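# Insert the steel peg fully into the block's hole

## Task

Push the steel peg completely into the hole in the block without disturbing the block: the attempt fails if the block ever ends up more than 1.5 cm away from its starting spot.

## Robot and tools

Robot: two arms, left_arm and right_arm, each with a two-finger parallel gripper and a wrist camera. Fixed cameras are cam_high and cam_low; the wrist ones are cam_left_wrist and cam_right_wrist (all 896x504).

Frames: the scene frame has its origin at table-top height, halfway between the arms' nominal bases, with +z up, +x pointing out over the table and left_arm on the +y side (arm names do not match image sides). Real bases: left_arm at (+0.048, +0.232, +0.002) m, right_arm at (+0.027, -0.320, +0.001) m, each turned slightly about z. Each arm reports its end_effector_position (m) and end_effector_quat_wxyz in its own base frame; fixed cameras and the table use the scene frame. A gripper's fingers point along its +z and close along its y; the reported position is the spot between the pads, roughly 1 cm short of the tips. Reported poses can be a few cm off, more at long reach.

Row layout (shared by execute_actions and move): 14 numbers, each -1 to 1, always for both arms: left_arm dx, dy, dz, rx, ry, rz, opening, then right_arm in the same seven. dx..rz are an offset, not a pose, measured from that arm's Hand target as it stood when the action or move began, along that arm's base axes; rx, ry, rz form one rotation vector about the Hand target's position. Scale: 1.0 = 0.6 m or 180 degrees. Opening is absolute: +1 fully open (0.094 m), -1 closed. Sending all six pose zeros for an arm re-requests its current Hand target; a 0 opening is a half-open command, so resend the current opening to leave a gripper alone.

execute_actions(actions, cameras): actions is a list of actions; each action is a table of up to 15 rows, one per 1/30 s step, all rows counted from the same start pose; a short table repeats its final row to fill 15 steps. Repeating an offset in a new action moves further. Images only come with an empty actions list (which also shows the current task) or when cameras names them (["all"], specific names, or [] for none; an unknown name voids the call).

move(target, speed, blend, opening_speed, grip_force, blocking, cameras): drives each gripper in a straight line toward target, one 14-number row or a list of up to 15 rows, every row an offset from the same starting Hand targets. speed is path speed in m/s (0.002 to 2.9, default 0.25; rotation up to twice that in rad/s), one value or one per target. blend (m) rounds corners between listed targets; 0 stops at each. opening_speed (0.2 or more, scale units per second) closes gently. grip_force sets pad force limit in newtons, 10 to 50, per arm or one value; it persists, and low values close slowly. blocking=false returns after about 0.5 s while motion continues. Paths don't avoid obstacles or the other arm; grippers lag and overshoot more when fast or stretched out. Steer around an arm's own base. The result adds a move: line: done (within 10 mm and 2 degrees), off_target, moving, held, fault, plus limits such as paced (pose clipped) or held (steps withheld).

wait(seconds 0 to 10, cameras) lets time pass holding commands. stop(cameras) brakes a running move. zoom_image(camera, region [x0, y0, x1, y1] pixels, at most 504x504) magnifies the newest image of that camera. read_manual(section="licences") only gives licence text. finished_scene(scene) ends the current scene, given its number; call nothing after it in that reply.

Results: Hand target is the last commanded (clipped) pose, the base for the next offsets; grippers often rest a few cm short of it due to friction and weight, which is not proof of contact; the next command re-requests it, and you may add the missing distance. Orientation commands are clipped to 40 degrees from the measured one per step. grip_measured uses the opening scale and reads slightly wide when empty and narrower than a firmly held part. grip_effort_nm is gripper motor effort (negative closing), not pad force. Joint torques include gravity and carry offsets; the first three wrap at ±28 N m. Tool commands lists current commands. Joint velocities may say within noise.

Cautions: keep the block still (under 1.5 cm drift). Insert slowly: faster moves and targets set deep past contact push harder; a blocked arm keeps pressing until you command its target back past the gripper. Avoid drops, releasing moving parts, hitting fixed or heavy things, anything leaving the table, arm-to-arm contact or one gripper closing on the other, strain on wrist camera cables, and long stretched or straining holds that heat motors (MOTOR HOT at 75 °C; fault fold at 90 °C). Objects may occasionally get nudged by outside pushes.

Each tool is called after ">>>" as a command line: name --argument value for each argument, lists and objects as JSON in quotes; but a table of rows of numbers goes row by row, as --pt "numbers of a row", without its own name.

## Session

>>> execute_actions --actions '[]'

Scene clock: 0.00 s.
left_arm: end_effector_position=(+0.2567, +0.0694, +0.2403) grip_measured=+1.000 grip_effort_nm=n/a end_effector_quat_wxyz=(+0.316, -0.193, +0.927, -0.049) | right_arm: end_effector_position=(+0.2994, +0.0311, +0.3084) grip_measured=+1.000 grip_effort_nm=n/a end_effector_quat_wxyz=(+0.592, +0.053, +0.776, +0.211)
Joint positions: left_arm=[0.402 1.038 1.183 -1.094 0.209 -0.077 0.094] | right_arm=[-0.137 0.713 0.758 -0.276 -0.402 0.319 0.094]
Joint velocities: within noise
Joint torques (N m): no reading
Heat: left arm: 32 °C; right arm: 36 °C.
Hand target: left_arm +0.2581, +0.0692, +0.2506; +0.334, -0.187, +0.923, -0.047 | right_arm +0.2972, +0.0321, +0.3238; +0.610, +0.041, +0.764, +0.209
Tool commands: left_gripper/opening=+1.0 right_gripper/opening=+1.0

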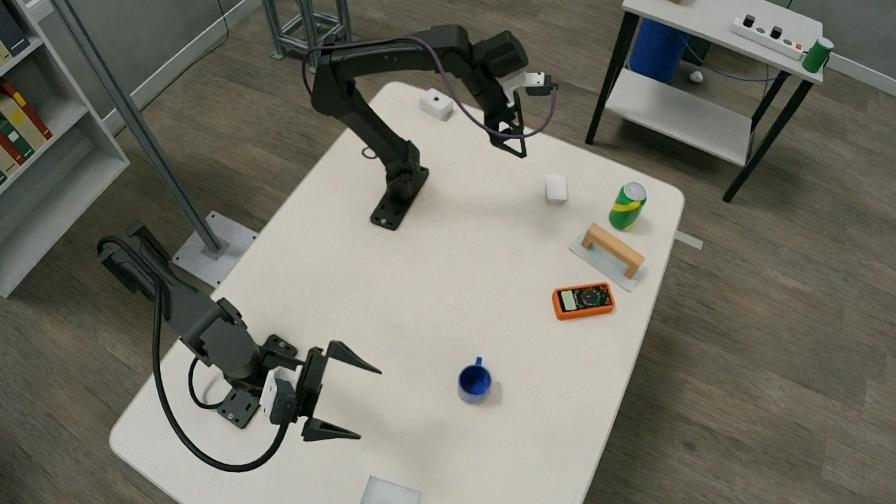

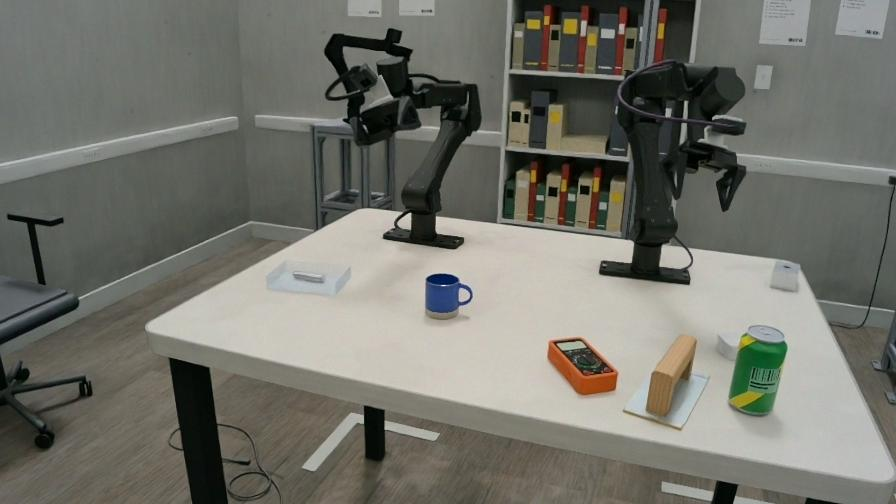

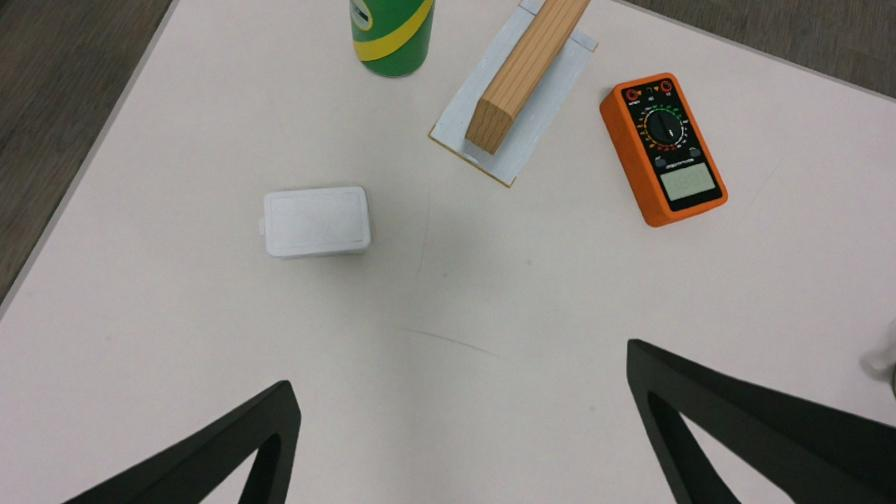

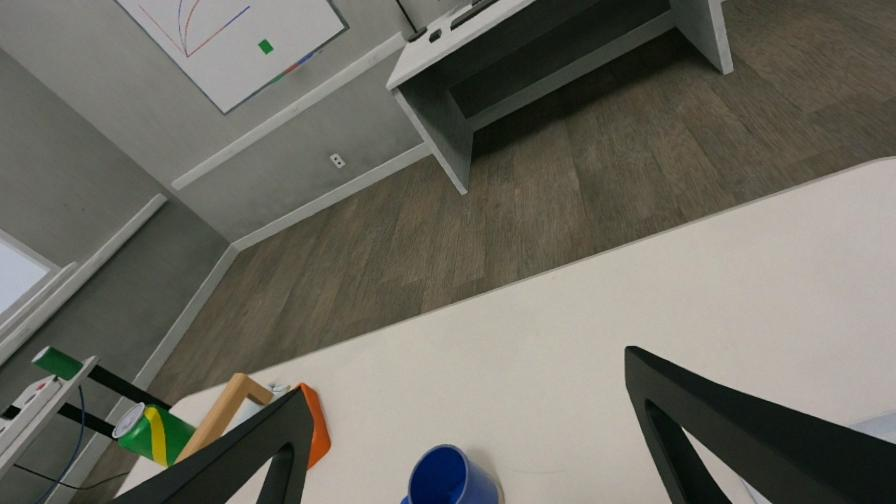

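>>> zoom_image --camera "cam_low" --region '[230, 230, 400, 320]'

>>> zoom_image --camera "cam_low" --region '[690, 240, 860, 380]'

>>> zoom_image --camera "cam_high" --region '[400, 70, 620, 230]'

>>> zoom_image --camera "cam_high" --region '[330, 440, 460, 504]'

>>> zoom_image --camera "cam_left_wrist" --region '[240, 160, 400, 280]'

Scaled by 2.965 from the camera's 896x504 image, which has a finer 1280x720 frame.

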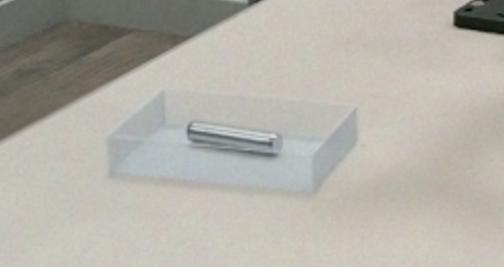

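Scaled by 2.965 from the camera's 896x504 image, which has a finer 1280x720 frame.

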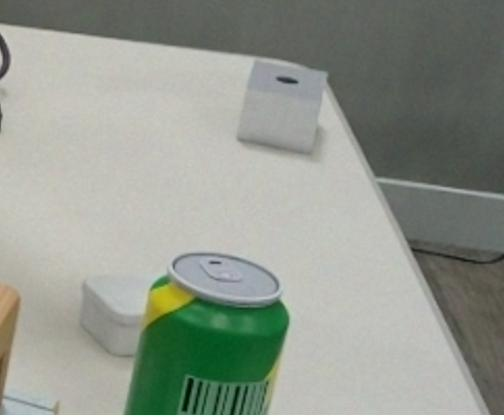

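Scaled by 2.291 from the camera's 896x504 image, which has a finer 1280x720 frame.

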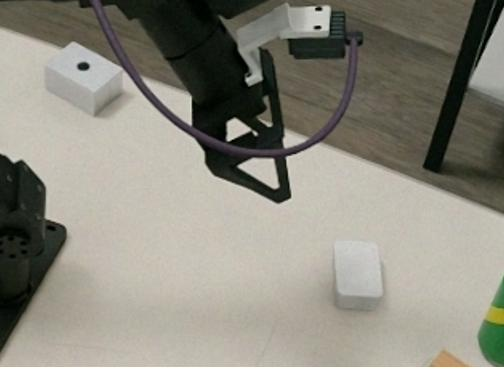

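Scaled by 3.877 from the camera's 896x504 image, which has a finer 1280x720 frame.

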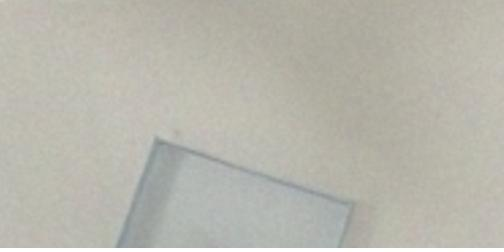

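Scaled by 3.150 from the camera's 896x504 image, which has a finer 1280x720 frame.

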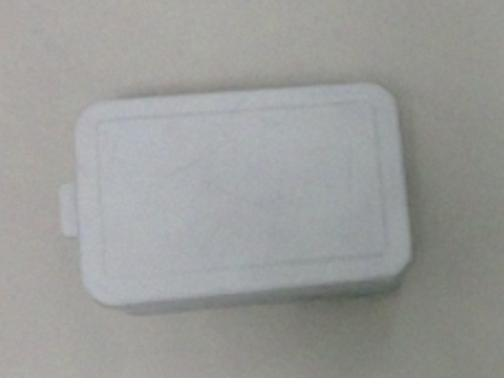

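>>> move --target '[-0.5252, 0.2863, 0.0157, -0.1632, 0.1720, 0.4262, 1.0, 0.1595, -0.2023, -0.123, -0.4436, 0.2172, 0.4360, 1.0]' --speed 0.2 --cameras '["all"]'

Scene clock: 154.43 s.
left_arm: end_effector_position=(-0.0539, +0.2410, +0.2493) grip_measured=+1.000 grip_effort_nm=-0.01 end_effector_quat_wxyz=(-0.079, +0.772, -0.624, -0.094) | right_arm: end_effector_position=(+0.3937, -0.1004, +0.2440) grip_measured=+1.000 grip_effort_nm=0.00 end_effector_quat_wxyz=(+0.095, -0.565, +0.812, -0.113)
Joint positions: left_arm=[1.791 1.349 1.588 -1.563 0.006 0.009 0.094] | right_arm=[-0.25 1.919 2.161 -1.517 0.004 -1.467 0.094]
Joint torques (N m): left_arm=[0.5 -3.66 8.55 0.84 -0.06 -0.1] | right_arm=[0.62 -7.49 7.56 0.49 -0.23 -2.71]
Heat: left arm: 33 °C; right arm: 39 °C.
Hand target: left_arm -0.0570, +0.2410, +0.2601; +0.000, +0.783, -0.622, +0.000 | right_arm +0.3929, -0.0892, +0.2500; +0.000, -0.707, +0.707, +0.000
Off the commanded pose: left_arm 0.011 m, 14 deg | right_arm 0.013 m, 26 deg.
joint sent to its limit (left arm) — joint 4 (wrist pitch), lower limit. The joint targets are off in position and orientation.
joint sent to its limit (right arm) — joint 4 (wrist pitch), lower limit. The joint targets are off in position and orientation.
move: off_target (left_arm, right_arm)
camera_calibration:
cam_left_wrist: T_world_to_cam=[[0.997054, 0.0760314, -0.0100951, 0.0397708], [0.0766238, -0.981602, 0.174891, 0.236465], [0.00338785, -0.17515, -0.984536, 0.410391], [0, 0, 0, 1]] pos_world=[-0.0591628, 0.30097, 0.36309]
cam_right_wrist: T_world_to_cam=[[0.829703, -0.485905, 0.274752, -0.439518], [-0.555644, -0.766018, 0.323227, 0.105096], [0.0534073, -0.420847, -0.905558, 0.276516], [0, 0, 0, 1]] pos_world=[0.408298, -0.0166874, 0.337189]

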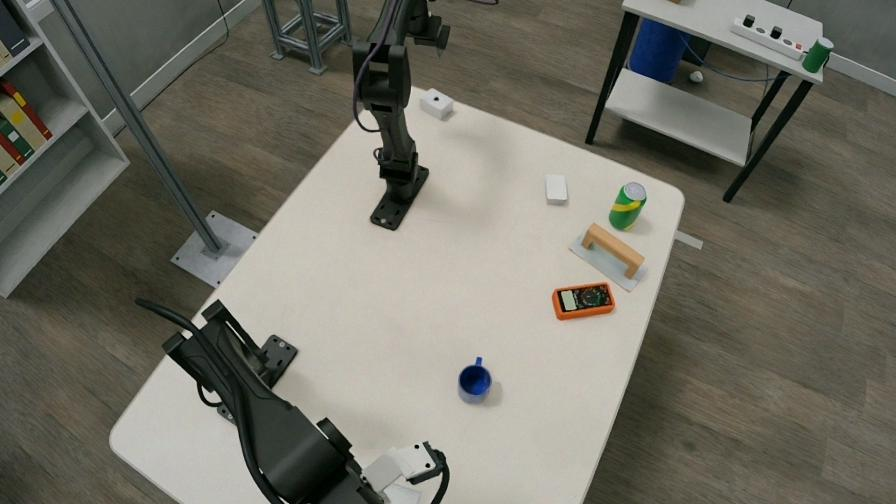

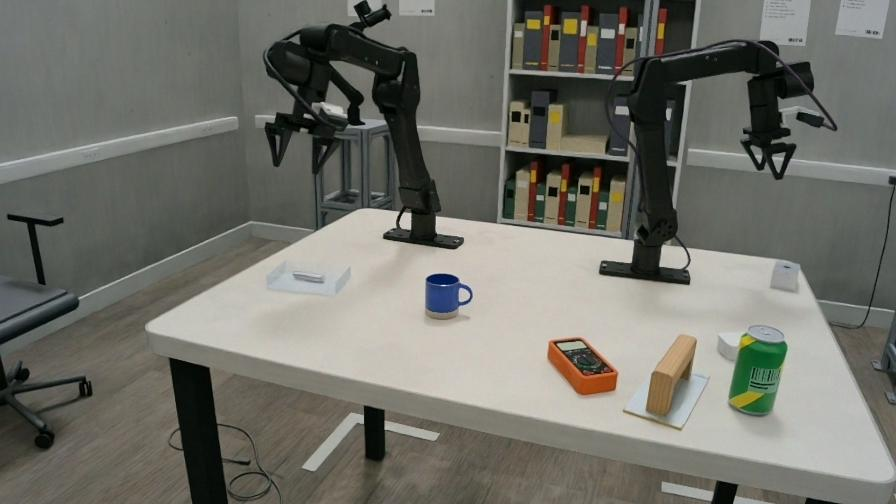

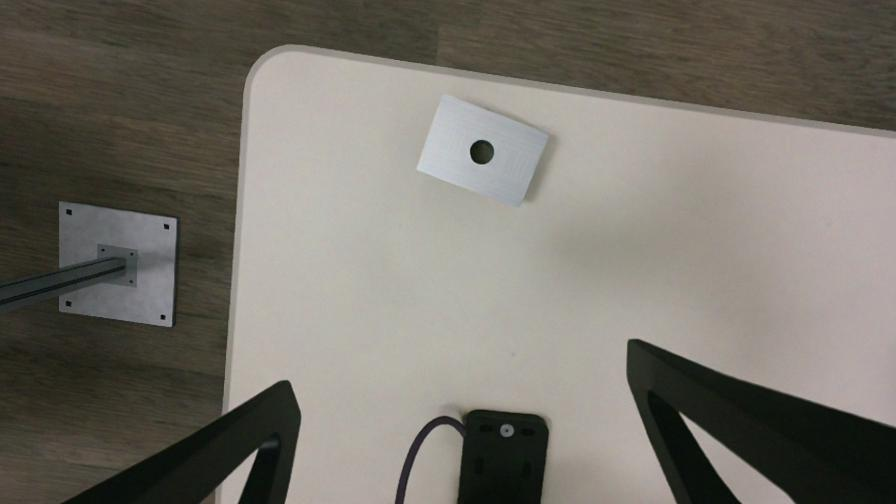

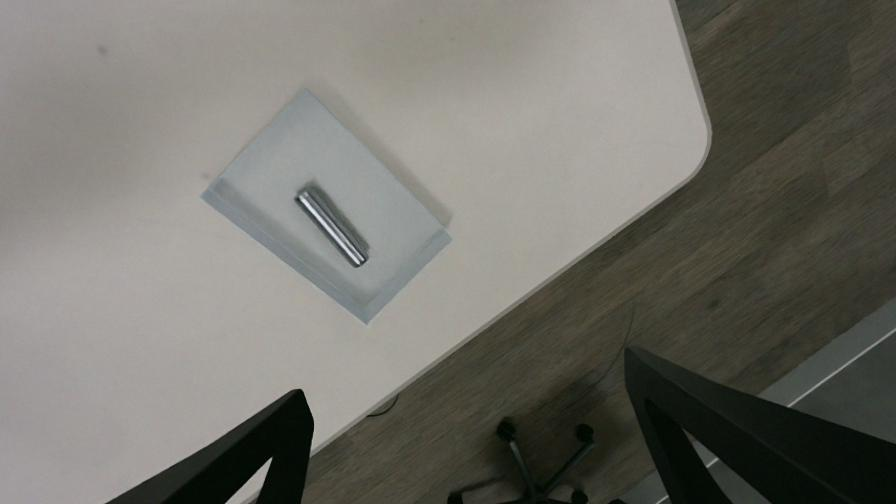

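>>> move --target '[0.03, 0.125, -0.15, 0, 0, 0, 1.0, -0.0498, -0.0197, -0.1833, 0, 0, 0, 0.1]' --speed 0.2 --cameras '["cam_left_wrist", "cam_right_wrist"]'

Scene clock: 214.77 s.
left_arm: end_effector_position=(-0.0400, +0.3034, +0.1608) grip_measured=+1.000 grip_effort_nm=-0.02 end_effector_quat_wxyz=(+0.020, +0.783, -0.621, +0.020) | right_arm: end_effector_position=(+0.3732, -0.1075, +0.1399) grip_measured=+0.102 grip_effort_nm=-0.10 end_effector_quat_wxyz=(-0.004, -0.595, +0.803, -0.036)
Joint positions: left_arm=[1.698 1.762 1.654 -1.518 -0.001 -0.103 0.094] | right_arm=[-0.26 1.98 1.855 -1.394 0.05 -1.537 0.052]
Joint torques (N m): left_arm=[-0.39 -8.44 8.49 0.54 0.01 -0.11] | right_arm=[-0.55 -9.21 4.66 0.07 -0.31 -2.52]
Heat: left arm: 33 °C; right arm: 39 °C.
Hand target: left_arm -0.0390, +0.3160, +0.1701; +0.000, +0.783, -0.622, +0.000 | right_arm +0.3630, -0.1011, +0.1400; +0.000, -0.707, +0.707, +0.000
Off the commanded pose: left_arm 0.016 m, 3 deg | right_arm 0.012 m, 17 deg.
move: off_target (left_arm, right_arm)
camera_calibration:
cam_left_wrist: T_world_to_cam=[[0.995071, 0.0972517, 0.0193983, 0.00900767], [0.0775842, -0.885293, 0.458516, 0.237371], [0.0617647, -0.454751, -0.888474, 0.405948], [0, 0, 0, 1]] pos_world=[-0.0524528, 0.393872, 0.251661]
cam_right_wrist: T_world_to_cam=[[0.89576, -0.441365, 0.0530209, -0.386175], [-0.417426, -0.794108, 0.441755, 0.0508088], [-0.152871, -0.417839, -0.895568, 0.25623], [0, 0, 0, 1]] pos_world=[0.406299, -0.0230336, 0.227502]
Images, in order (width x height): cam_left_wrist 896x504, cam_right_wrist 896x504.

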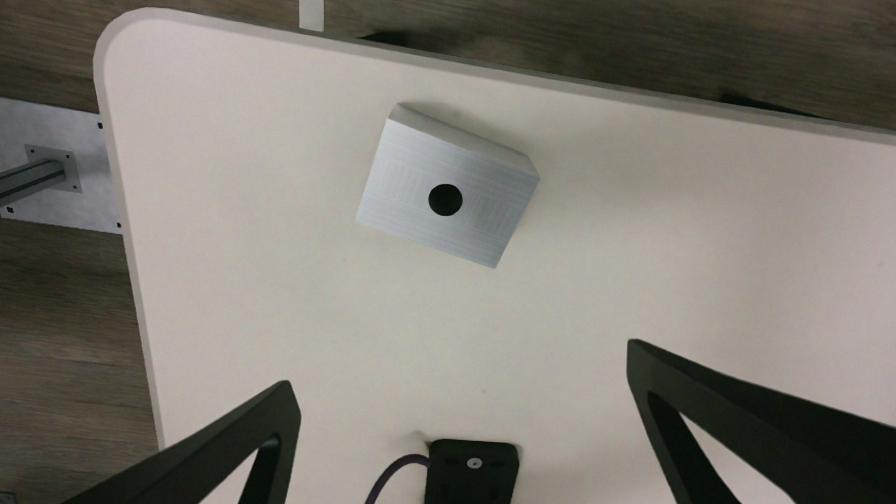

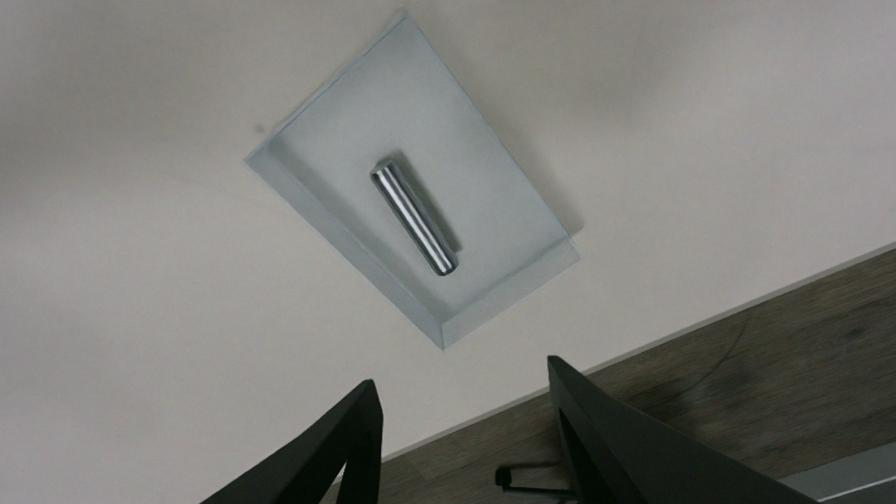

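>>> zoom_image --camera "cam_left_wrist" --region '[340, 90, 560, 290]'

>>> zoom_image --camera "cam_right_wrist" --region '[330, 120, 500, 300]'

Scaled by 2.291 from the camera's 896x504 image, which has a finer 1280x720 frame.

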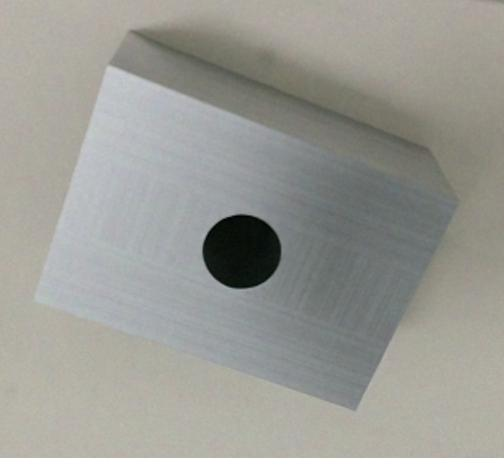

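Scaled by 2.800 from the camera's 896x504 image, which has a finer 1280x720 frame.

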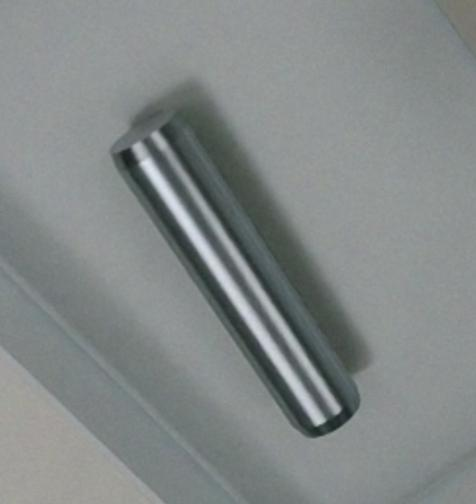

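>>> move --target '[0, 0, 0, 0, 0, 0, 1.0, -0.02, 0.01, -0.1, 0, 0, 0.0778, 0.1]' --speed 0.2 --cameras '["cam_left_wrist", "cam_right_wrist"]'

Scene clock: 281.30 s.
left_arm: end_effector_position=(-0.0400, +0.3034, +0.1608) grip_measured=+1.000 grip_effort_nm=-0.02 end_effector_quat_wxyz=(+0.020, +0.783, -0.621, +0.020) | right_arm: end_effector_position=(+0.3583, -0.1047, +0.0630) grip_measured=+0.102 grip_effort_nm=-0.09 end_effector_quat_wxyz=(-0.023, -0.664, +0.747, -0.017)
Joint positions: left_arm=[1.698 1.762 1.654 -1.518 -0.001 -0.103 0.094] | right_arm=[-0.26 1.98 1.55 -1.138 0.056 -1.714 0.052]
Joint torques (N m): left_arm=[-0.39 -8.5 8.58 0.54 0 -0.1] | right_arm=[0.08 -13.2 4.55 -0.07 -0.24 -2.93]
Heat: left arm: 35 °C; right arm: 43 °C.
Hand target: left_arm -0.0390, +0.3160, +0.1701; +0.000, +0.783, -0.622, +0.000 | right_arm +0.3510, -0.0951, +0.0800; +0.000, -0.788, +0.616, +0.000
Off the commanded pose: left_arm 0.016 m, 3 deg | right_arm 0.021 m, 21 deg.
move: off_target (left_arm, right_arm)
camera_calibration:
cam_left_wrist: T_world_to_cam=[[0.995071, 0.0972517, 0.0193983, 0.00900767], [0.0775842, -0.885293, 0.458516, 0.237371], [0.0617647, -0.454751, -0.888474, 0.405948], [0, 0, 0, 1]] pos_world=[-0.0524528, 0.393872, 0.251661]
cam_right_wrist: T_world_to_cam=[[0.960668, -0.277675, -0.00372963, -0.3701], [-0.245226, -0.854555, 0.457822, 0.0117579], [-0.130313, -0.4389, -0.889036, 0.175618], [0, 0, 0, 1]] pos_world=[0.381312, -0.0156408, 0.149368]
Images, in order (width x height): cam_left_wrist 896x504, cam_right_wrist 896x504.

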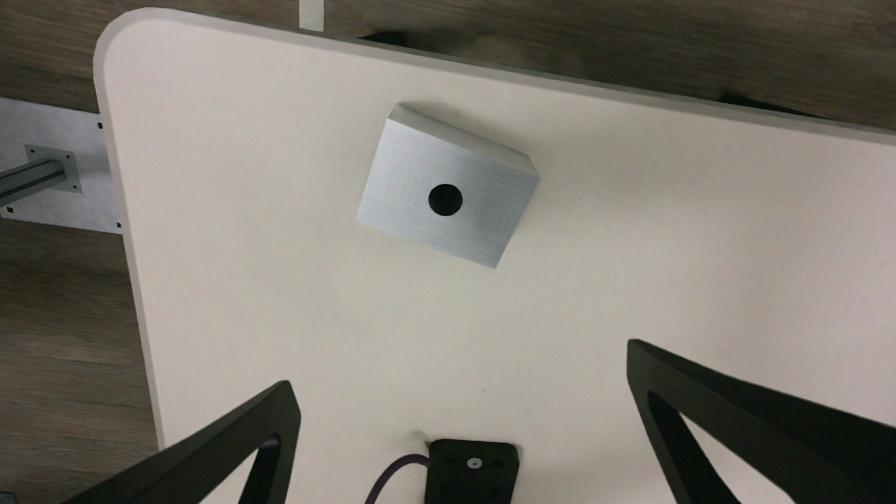

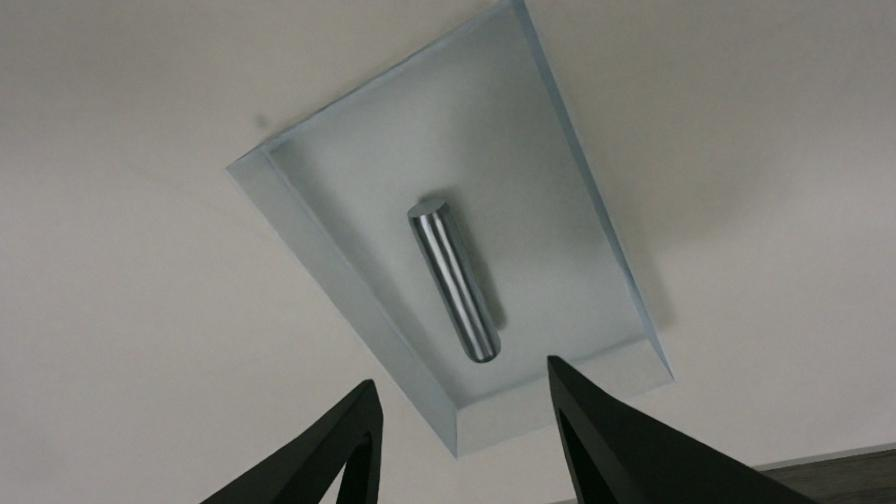

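>>> move --target '[0, 0, 0, 0, 0, 0, 1.0, 0.0027, 0.0112, -0.0717, 0, 0, 0.0, 0.1]' --speed 0.1 --cameras '["cam_right_wrist", "cam_low"]'

Scene clock: 297.10 s.
left_arm: end_effector_position=(-0.0400, +0.3034, +0.1608) grip_measured=+1.000 grip_effort_nm=-0.01 end_effector_quat_wxyz=(+0.020, +0.783, -0.621, +0.020) | right_arm: end_effector_position=(+0.3597, -0.1017, +0.0325) grip_measured=+0.102 grip_effort_nm=-0.09 end_effector_quat_wxyz=(+0.015, +0.693, -0.720, +0.031)
Joint positions: left_arm=[1.698 1.762 1.654 -1.518 -0.001 -0.103 0.094] | right_arm=[-0.25 1.98 1.424 -0.979 0.058 -1.784 0.052]
Joint torques (N m): left_arm=[-0.39 -8.43 8.58 0.55 0.01 -0.09] | right_arm=[0.29 -10.15 4.44 0.02 -0.35 -2.3]
Heat: left arm: 35 °C; right arm: 46 °C.
Hand target: left_arm -0.0390, +0.3160, +0.1701; +0.000, +0.783, -0.622, +0.000 | right_arm +0.3526, -0.0883, +0.0370; +0.000, +0.788, -0.616, +0.000
Off the commanded pose: left_arm 0.016 m, 3 deg | right_arm 0.016 m, 17 deg.
move: off_target (left_arm, right_arm)
camera_calibration:
cam_right_wrist: T_world_to_cam=[[0.979391, -0.200306, 0.0258961, -0.370479], [-0.189528, -0.867148, 0.46058, 0.00712682], [-0.0698009, -0.455996, -0.88724, 0.126335], [0, 0, 0, 1]] pos_world=[0.373013, -0.0104209, 0.118401]
Images, in order (width x height): cam_low 896x504, cam_right_wrist 896x504.

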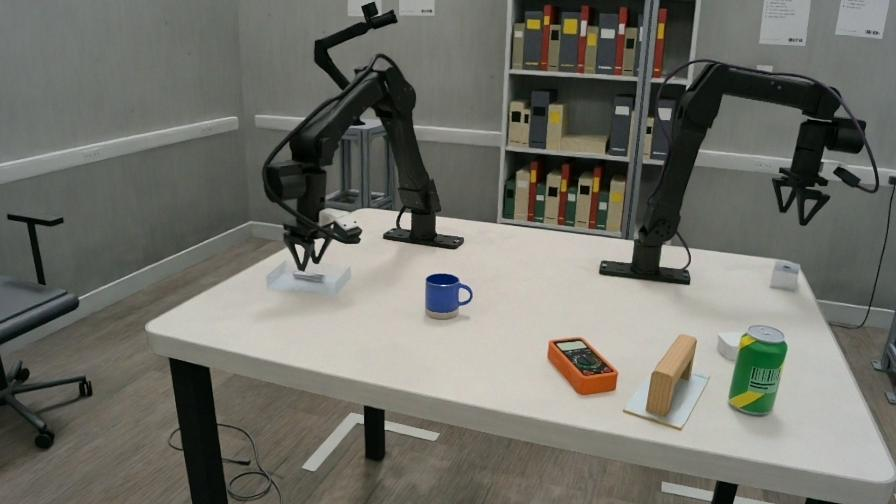

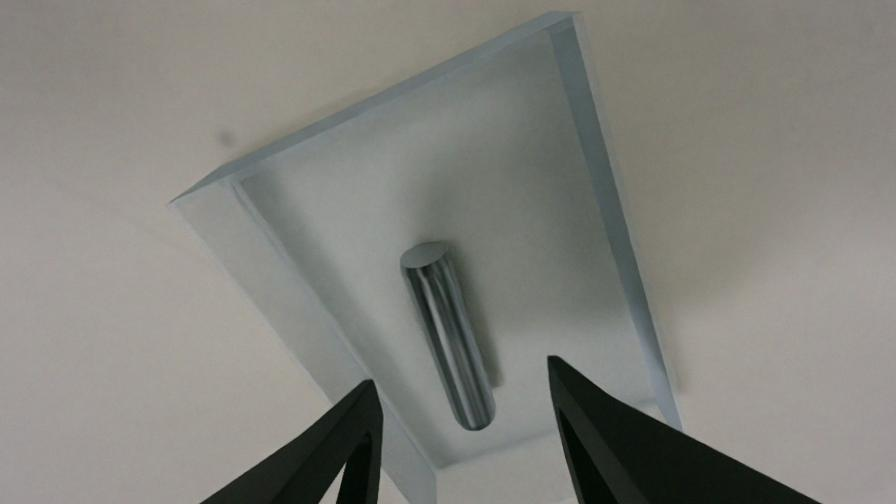

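>>> move --target '[0, 0, 0, 0, 0, 0, 1.0, -0.0013, -0.0105, -0.030, 0, 0, 0.0, 0.1]' --speed 0.05 --cameras '["cam_right_wrist"]'

>>> zoom_image --camera "cam_right_wrist" --region '[300, 230, 650, 504]'

Scene clock: 312.47 s.
left_arm: end_effector_position=(-0.0400, +0.3034, +0.1608) grip_measured=+1.000 grip_effort_nm=-0.02 end_effector_quat_wxyz=(+0.020, +0.783, -0.621, +0.020) | right_arm: end_effector_position=(+0.3662, -0.1017, +0.0234) grip_measured=+0.102 grip_effort_nm=-0.09 end_effector_quat_wxyz=(+0.002, +0.710, -0.703, +0.045)
Joint positions: left_arm=[1.698 1.762 1.654 -1.518 -0.001 -0.103 0.094] | right_arm=[-0.25 1.98 1.384 -0.901 0.049 -1.834 0.052]
Joint torques (N m): left_arm=[-0.46 -8.51 8.53 0.53 0 -0.11] | right_arm=[-0.66 -8.36 4.48 -0.02 -0.35 -2.05]
Heat: left arm: 35 °C; right arm: 45 °C.
Hand target: left_arm -0.0390, +0.3160, +0.1701; +0.000, +0.783, -0.622, +0.000 | right_arm +0.3518, -0.0946, +0.0190; +0.000, +0.788, -0.616, +0.000
Off the commanded pose: left_arm 0.016 m, 3 deg | right_arm 0.017 m, 14 deg.
move: off_target (left_arm, right_arm)
camera_calibration:
cam_right_wrist: T_world_to_cam=[[0.986508, -0.151522, 0.061991, -0.375123], [-0.163029, -0.874676, 0.456468, 0.00220128], [-0.0149427, -0.460415, -0.887578, 0.0982272], [0, 0, 0, 1]] pos_world=[0.371888, -0.00968855, 0.109434]
Images, in order (width x height): cam_right_wrist 896x504.

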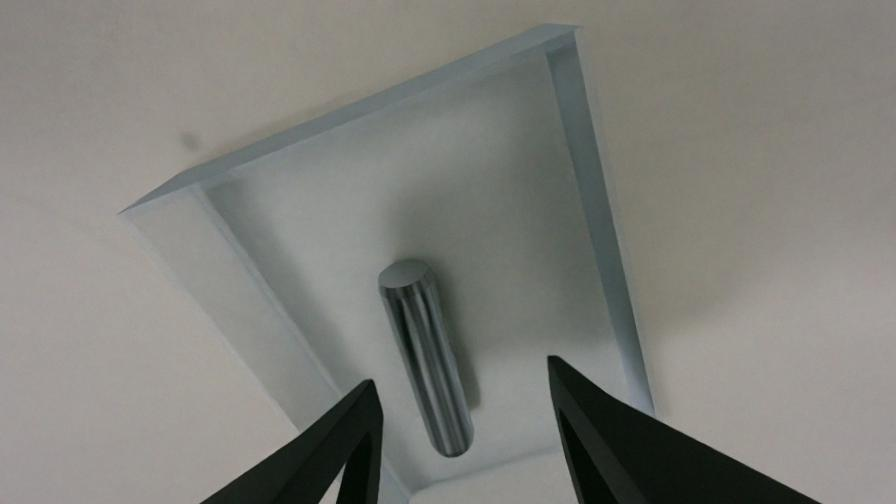

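Scaled by 1.440 from the camera's 896x504 image, which has a finer 1280x720 frame.

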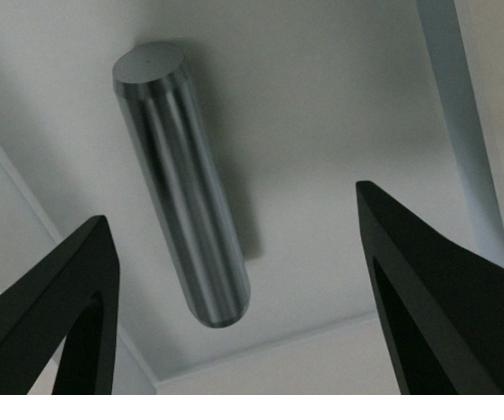

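>>> move --target '[0, 0, 0, 0, 0, 0, 1.0, -0.0117, -0.0108, -0.0158, 0, 0, 0.0, 0.1]' --speed 0.05 --cameras '["cam_right_wrist"]'

>>> zoom_image --camera "cam_right_wrist" --region '[300, 230, 650, 504]'

Scene clock: 323.90 s.
left_arm: end_effector_position=(-0.0400, +0.3034, +0.1608) grip_measured=+1.000 grip_effort_nm=-0.02 end_effector_quat_wxyz=(+0.020, +0.783, -0.621, +0.020) | right_arm: end_effector_position=(+0.3571, -0.1088, +0.0130) grip_measured=+0.102 grip_effort_nm=-0.09 end_effector_quat_wxyz=(+0.005, +0.708, -0.705, +0.040)
Joint positions: left_arm=[1.698 1.762 1.654 -1.518 -0.001 -0.103 0.094] | right_arm=[-0.275 1.978 1.338 -0.865 0.049 -1.85 0.052]
Joint torques (N m): left_arm=[-0.44 -8.46 8.57 0.56 -0.01 -0.08] | right_arm=[-0.51 -8.51 4.33 0 -0.33 -2.12]
Heat: left arm: 35 °C; right arm: 44 °C.
Hand target: left_arm -0.0390, +0.3160, +0.1701; +0.000, +0.783, -0.622, +0.000 | right_arm +0.3448, -0.1011, +0.0095; +0.000, +0.788, -0.616, +0.000
Off the commanded pose: left_arm 0.016 m, 3 deg | right_arm 0.015 m, 15 deg.
move: off_target (left_arm, right_arm)
camera_calibration:
cam_right_wrist: T_world_to_cam=[[0.985872, -0.159243, 0.0519463, -0.367041], [-0.165255, -0.874074, 0.456821, 0.000164844], [-0.0273406, -0.458952, -0.88804, 0.0902344], [0, 0, 0, 1]] pos_world=[0.364349, -0.0168912, 0.0991229]
Images, in order (width x height): cam_right_wrist 896x504.

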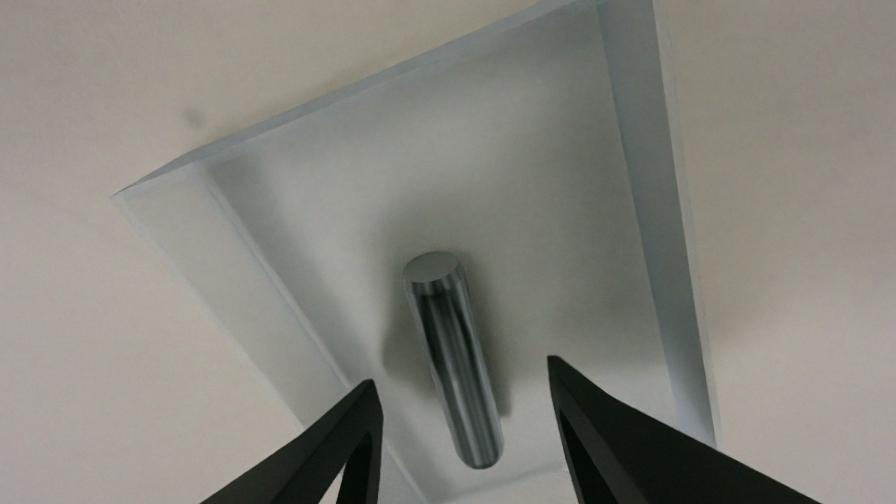

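Scaled by 1.440 from the camera's 896x504 image, which has a finer 1280x720 frame.

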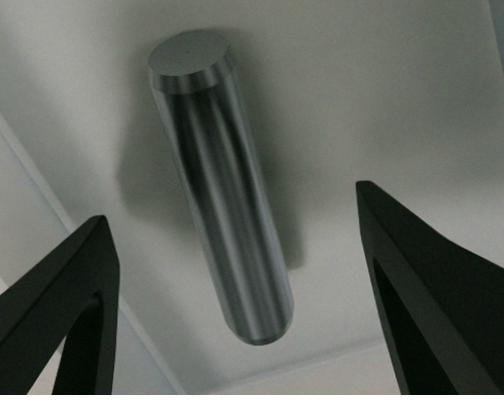

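>>> move --target '[0, 0, 0, 0, 0, 0, 1.0, 0, 0, 0, 0, 0, 0.0, -1]' --speed 0.05 --opening_speed 1.0 --cameras '["cam_right_wrist"]'

Scene clock: 330.57 s.
left_arm: end_effector_position=(-0.0400, +0.3034, +0.1608) grip_measured=+1.000 grip_effort_nm=-0.02 end_effector_quat_wxyz=(+0.020, +0.783, -0.621, +0.020) | right_arm: end_effector_position=(+0.3620, -0.1096, +0.0183) grip_measured=-0.976 grip_effort_nm=-1.04 end_effector_quat_wxyz=(-0.002, +0.709, -0.704, +0.051)
Joint positions: left_arm=[1.698 1.762 1.654 -1.518 -0.001 -0.103 0.094] | right_arm=[-0.275 1.966 1.341 -0.854 0.046 -1.855 0.001]
Joint torques (N m): left_arm=[-0.39 -8.49 8.55 0.55 -0.01 -0.09] | right_arm=[-0.66 -7.62 4.11 -0.03 -0.33 -2.07]
Heat: left arm: 35 °C; right arm: 43 °C.
Hand target: left_arm -0.0390, +0.3160, +0.1701; +0.000, +0.783, -0.622, +0.000 | right_arm +0.3448, -0.1011, +0.0095; +0.000, +0.788, -0.616, +0.000
Off the commanded pose: left_arm 0.016 m, 3 deg | right_arm 0.021 m, 15 deg.
joint sent to its limit (right arm) — joint 6 (wrist roll), lower limit. The joint targets still meet the commanded pose.
move: off_target (left_arm, right_arm)
camera_calibration:
cam_right_wrist: T_world_to_cam=[[0.984968, -0.154203, 0.0778399, -0.371906], [-0.172719, -0.872875, 0.456353, 0.000605878], [-0.00242647, -0.462938, -0.886388, 0.0851541], [0, 0, 0, 1]] pos_world=[0.366627, -0.0173991, 0.104152]
Images, in order (width x height): cam_right_wrist 896x504.

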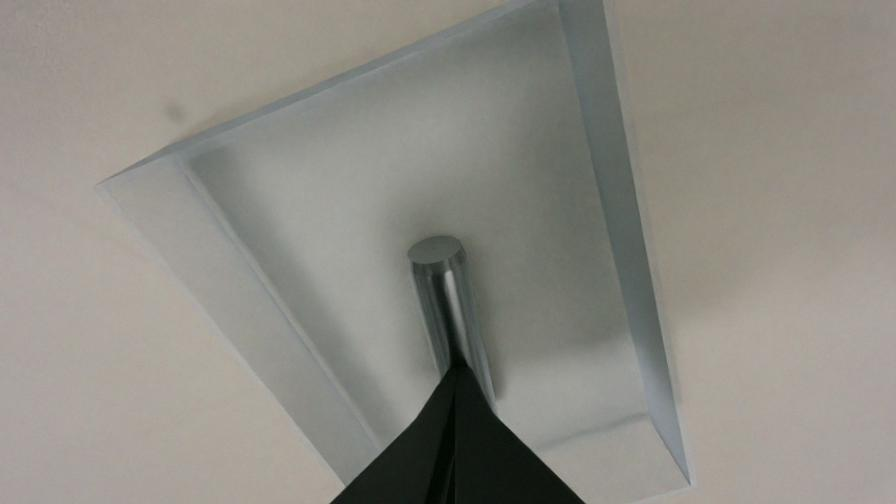

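>>> move --pt "0 0 0 0 0 0 1.0 0 0 0.005 0 0 0.0 0.1" --pt "0 0 0 0 0 0 1.0 0 0 -0.0217 0 0 0.0 0.1" --speed 0.05 --opening_speed 1.0 --cameras '["cam_right_wrist"]'

Scene clock: 337.90 s.
left_arm: end_effector_position=(-0.0400, +0.3034, +0.1608) grip_measured=+1.000 grip_effort_nm=-0.02 end_effector_quat_wxyz=(+0.020, +0.783, -0.621, +0.020) | right_arm: end_effector_position=(+0.3563, -0.1075, +0.0045) grip_measured=+0.098 grip_effort_nm=0.09 end_effector_quat_wxyz=(+0.003, +0.712, -0.701, +0.039)
Joint positions: left_arm=[1.698 1.762 1.654 -1.518 -0.001 -0.103 0.094] | right_arm=[-0.275 1.988 1.315 -0.833 0.043 -1.863 0.052]
Joint torques (N m): left_arm=[-0.46 -8.46 8.57 0.55 -0.02 -0.11] | right_arm=[-0.5 -7.51 4.15 0.15 -0.28 -2.01]
Heat: left arm: 35 °C; right arm: 43 °C.
Hand target: left_arm -0.0390, +0.3160, +0.1701; +0.000, +0.783, -0.622, +0.000 | right_arm +0.3448, -0.1011, -0.0035; +0.000, +0.788, -0.616, +0.000
Off the commanded pose: left_arm 0.016 m, 3 deg | right_arm 0.015 m, 14 deg.
joint sent to its limit (right arm) — joint 6 (wrist roll), lower limit. The joint targets still meet the commanded pose.
move: off_target (left_arm, right_arm)
camera_calibration:
cam_right_wrist: T_world_to_cam=[[0.987767, -0.147006, 0.0520069, -0.365023], [-0.154546, -0.878527, 0.452003, 0.000792344], [-0.0207576, -0.454511, -0.890499, 0.0814039], [0, 0, 0, 1]] pos_world=[0.36237, -0.0159655, 0.0911157]
Images, in order (width x height): cam_right_wrist 896x504.

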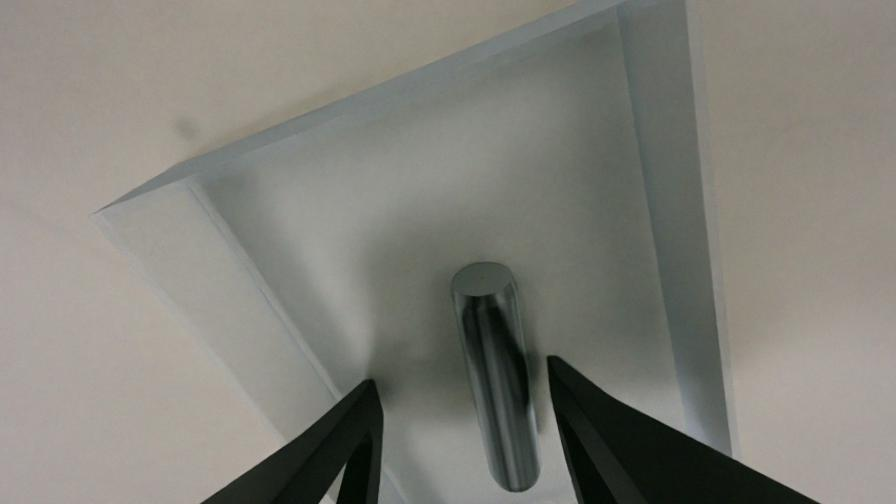

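>>> move --pt "0 0 0 0 0 0 1.0 0.015 0 0.003 0 0 0.0 0.1" --pt "0 0 0 0 0 0 1.0 0.015 0 -0.005 0 0 0.0 0.1" --pt "0 0 0 0 0 0 1.0 0.015 0 -0.005 0 0 0.0 -1" --speed 0.05 --opening_speed 1.0 --cameras '["cam_right_wrist"]'

Scene clock: 346.43 s.
left_arm: end_effector_position=(-0.0400, +0.3034, +0.1608) grip_measured=+1.000 grip_effort_nm=-0.02 end_effector_quat_wxyz=(+0.020, +0.783, -0.621, +0.020) | right_arm: end_effector_position=(+0.3539, -0.1097, +0.0031) grip_measured=-0.649 grip_effort_nm=-1.04 end_effector_quat_wxyz=(+0.007, +0.710, -0.704, +0.032)
Joint positions: left_arm=[1.698 1.762 1.654 -1.518 -0.001 -0.103 0.094] | right_arm=[-0.283 1.998 1.326 -0.85 0.043 -1.863 0.017]
Joint torques (N m): left_arm=[-0.39 -8.44 8.61 0.57 -0.02 -0.11] | right_arm=[-0.01 -5.83 5.9 0.25 -0.3 -1.95]
Heat: left arm: 35 °C; right arm: 43 °C.
Hand target: left_arm -0.0390, +0.3160, +0.1701; +0.000, +0.783, -0.622, +0.000 | right_arm +0.3538, -0.1011, -0.0065; +0.000, +0.788, -0.616, +0.000
Off the commanded pose: left_arm 0.016 m, 3 deg | right_arm 0.013 m, 14 deg.
move: off_target (left_arm, right_arm); target 3's new opening was sent with right_arm's hand 0.012 m and 14 deg from that target
camera_calibration:
cam_right_wrist: T_world_to_cam=[[0.987313, -0.154825, 0.0352395, -0.36358], [-0.153982, -0.879401, 0.450492, -0.00119205], [-0.0387578, -0.450203, -0.892085, 0.0859178], [0, 0, 0, 1]] pos_world=[0.362114, -0.0186592, 0.0899953]
Images, in order (width x height): cam_right_wrist 896x504.

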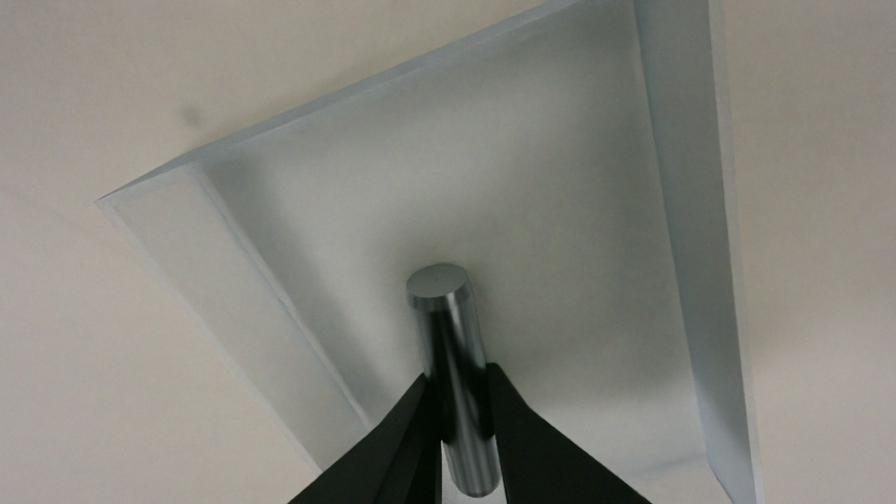

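>>> move --pt "0 0 0 0 0 0 1.0 0 0 0.003 0 0 0.0 -0.2" --pt "0 0 0 0 0 0 1.0 0.0 -0.030 0.003 0 0 0.0 -0.2" --pt "0 0 0 0 0 0 1.0 0.0 -0.030 0.0 0 0 0.0 -0.2" --pt "0 0 0 0 0 0 1.0 0.0 -0.030 0.0 0 0 0.0 -1" --speed 0.05 --opening_speed 1.0 --cameras '["cam_right_wrist"]'

Scene clock: 393.80 s.
left_arm: end_effector_position=(-0.0400, +0.3034, +0.1608) grip_measured=+1.000 grip_effort_nm=-0.02 end_effector_quat_wxyz=(+0.020, +0.783, -0.621, +0.020) | right_arm: end_effector_position=(+0.3605, -0.1176, +0.0031) grip_measured=-0.649 grip_effort_nm=-1.03 end_effector_quat_wxyz=(-0.004, +0.703, -0.711, +0.034)
Joint positions: left_arm=[1.698 1.762 1.654 -1.518 -0.001 -0.103 0.094] | right_arm=[-0.306 2.015 1.351 -0.842 0.026 -1.866 0.016]
Joint torques (N m): left_arm=[-0.4 -8.49 8.57 0.56 -0.01 -0.1] | right_arm=[-0.7 -6.02 6 0.11 -0.02 -1.97]
Heat: left arm: 35 °C; right arm: 43 °C.
Hand target: left_arm -0.0390, +0.3160, +0.1701; +0.000, +0.783, -0.622, +0.000 | right_arm +0.3538, -0.1191, -0.0065; +0.000, +0.788, -0.616, +0.000
Off the commanded pose: left_arm 0.016 m, 3 deg | right_arm 0.012 m, 15 deg.
joint sent to its limit (right arm) — joint 6 (wrist roll), lower limit. The joint targets are off in position and orientation.
move: off_target (left_arm, right_arm); target 4's new opening was sent with right_arm's hand 0.016 m and 15 deg from that target
camera_calibration:
cam_right_wrist: T_world_to_cam=[[0.983332, -0.174076, 0.0525044, -0.372096], [-0.17936, -0.881342, 0.437111, 0.00189472], [-0.029816, -0.439242, -0.897874, 0.080731], [0, 0, 0, 1]] pos_world=[0.368641, -0.0276426, 0.0911947]
Images, in order (width x height): cam_right_wrist 896x504.

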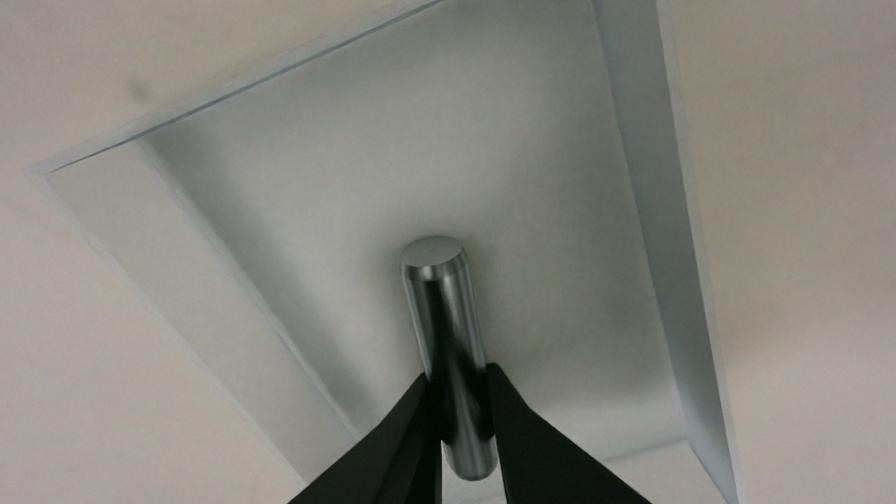

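>>> move --pt "0 0 0 0 0 0 1.0 0 0 0.006 0 0 0.0 -0.2" --pt "0 0 0 0 0 0 1.0 0.0 -0.025 0.006 0 0 0.0 -0.2" --pt "0 0 0 0 0 0 1.0 0.0 -0.025 0.0 0 0 0.0 -0.2" --pt "0 0 0 0 0 0 1.0 0.0 -0.025 0.0 0 0 0.0 -1" --speed 0.05 --opening_speed 1.0 --cameras '["cam_right_wrist"]'

Scene clock: 404.00 s.
left_arm: end_effector_position=(-0.0400, +0.3034, +0.1608) grip_measured=+1.000 grip_effort_nm=-0.01 end_effector_quat_wxyz=(+0.020, +0.783, -0.621, +0.020) | right_arm: end_effector_position=(+0.3624, -0.1317, +0.0033) grip_measured=-0.650 grip_effort_nm=-1.04 end_effector_quat_wxyz=(-0.002, +0.691, -0.721, +0.039)
Joint positions: left_arm=[1.698 1.762 1.654 -1.518 -0.001 -0.103 0.094] | right_arm=[-0.336 2.031 1.374 -0.842 0.032 -1.866 0.016]
Joint torques (N m): left_arm=[-0.49 -8.4 8.53 0.54 -0.01 -0.09] | right_arm=[-0.83 -6.24 6.01 0.07 0.04 -1.97]
Heat: left arm: 35 °C; right arm: 43 °C.
Hand target: left_arm -0.0390, +0.3160, +0.1701; +0.000, +0.783, -0.622, +0.000 | right_arm +0.3538, -0.1341, -0.0065; +0.000, +0.788, -0.616, +0.000
Off the commanded pose: left_arm 0.016 m, 3 deg | right_arm 0.013 m, 17 deg.
joint sent to its limit (right arm) — joint 6 (wrist roll), lower limit. The joint targets are off in position and orientation.
move: off_target (left_arm, right_arm); target 4's new opening was sent with right_arm's hand 0.018 m and 17 deg from that target
camera_calibration:
cam_right_wrist: T_world_to_cam=[[0.977155, -0.20409, 0.059297, -0.378119], [-0.208964, -0.871717, 0.443219, 0.00161756], [-0.0387662, -0.445485, -0.89445, 0.0771499], [0, 0, 0, 1]] pos_world=[0.37281, -0.0413911, 0.0907111]
Images, in order (width x height): cam_right_wrist 896x504.

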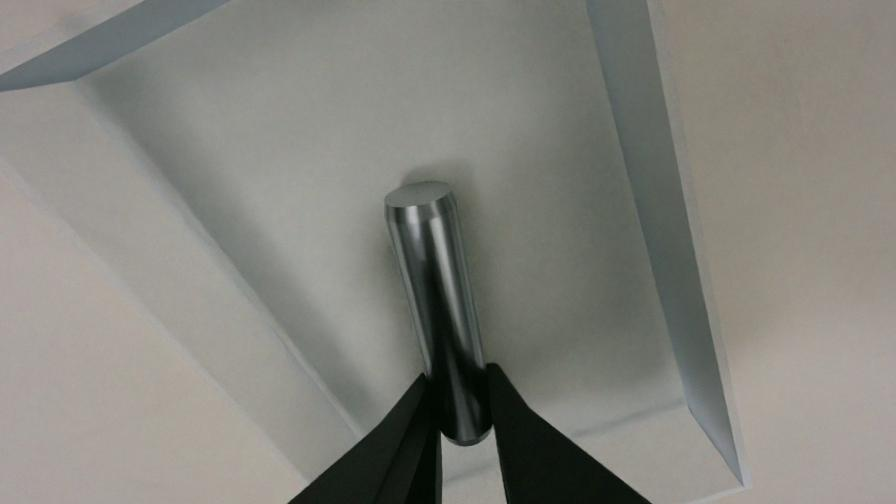

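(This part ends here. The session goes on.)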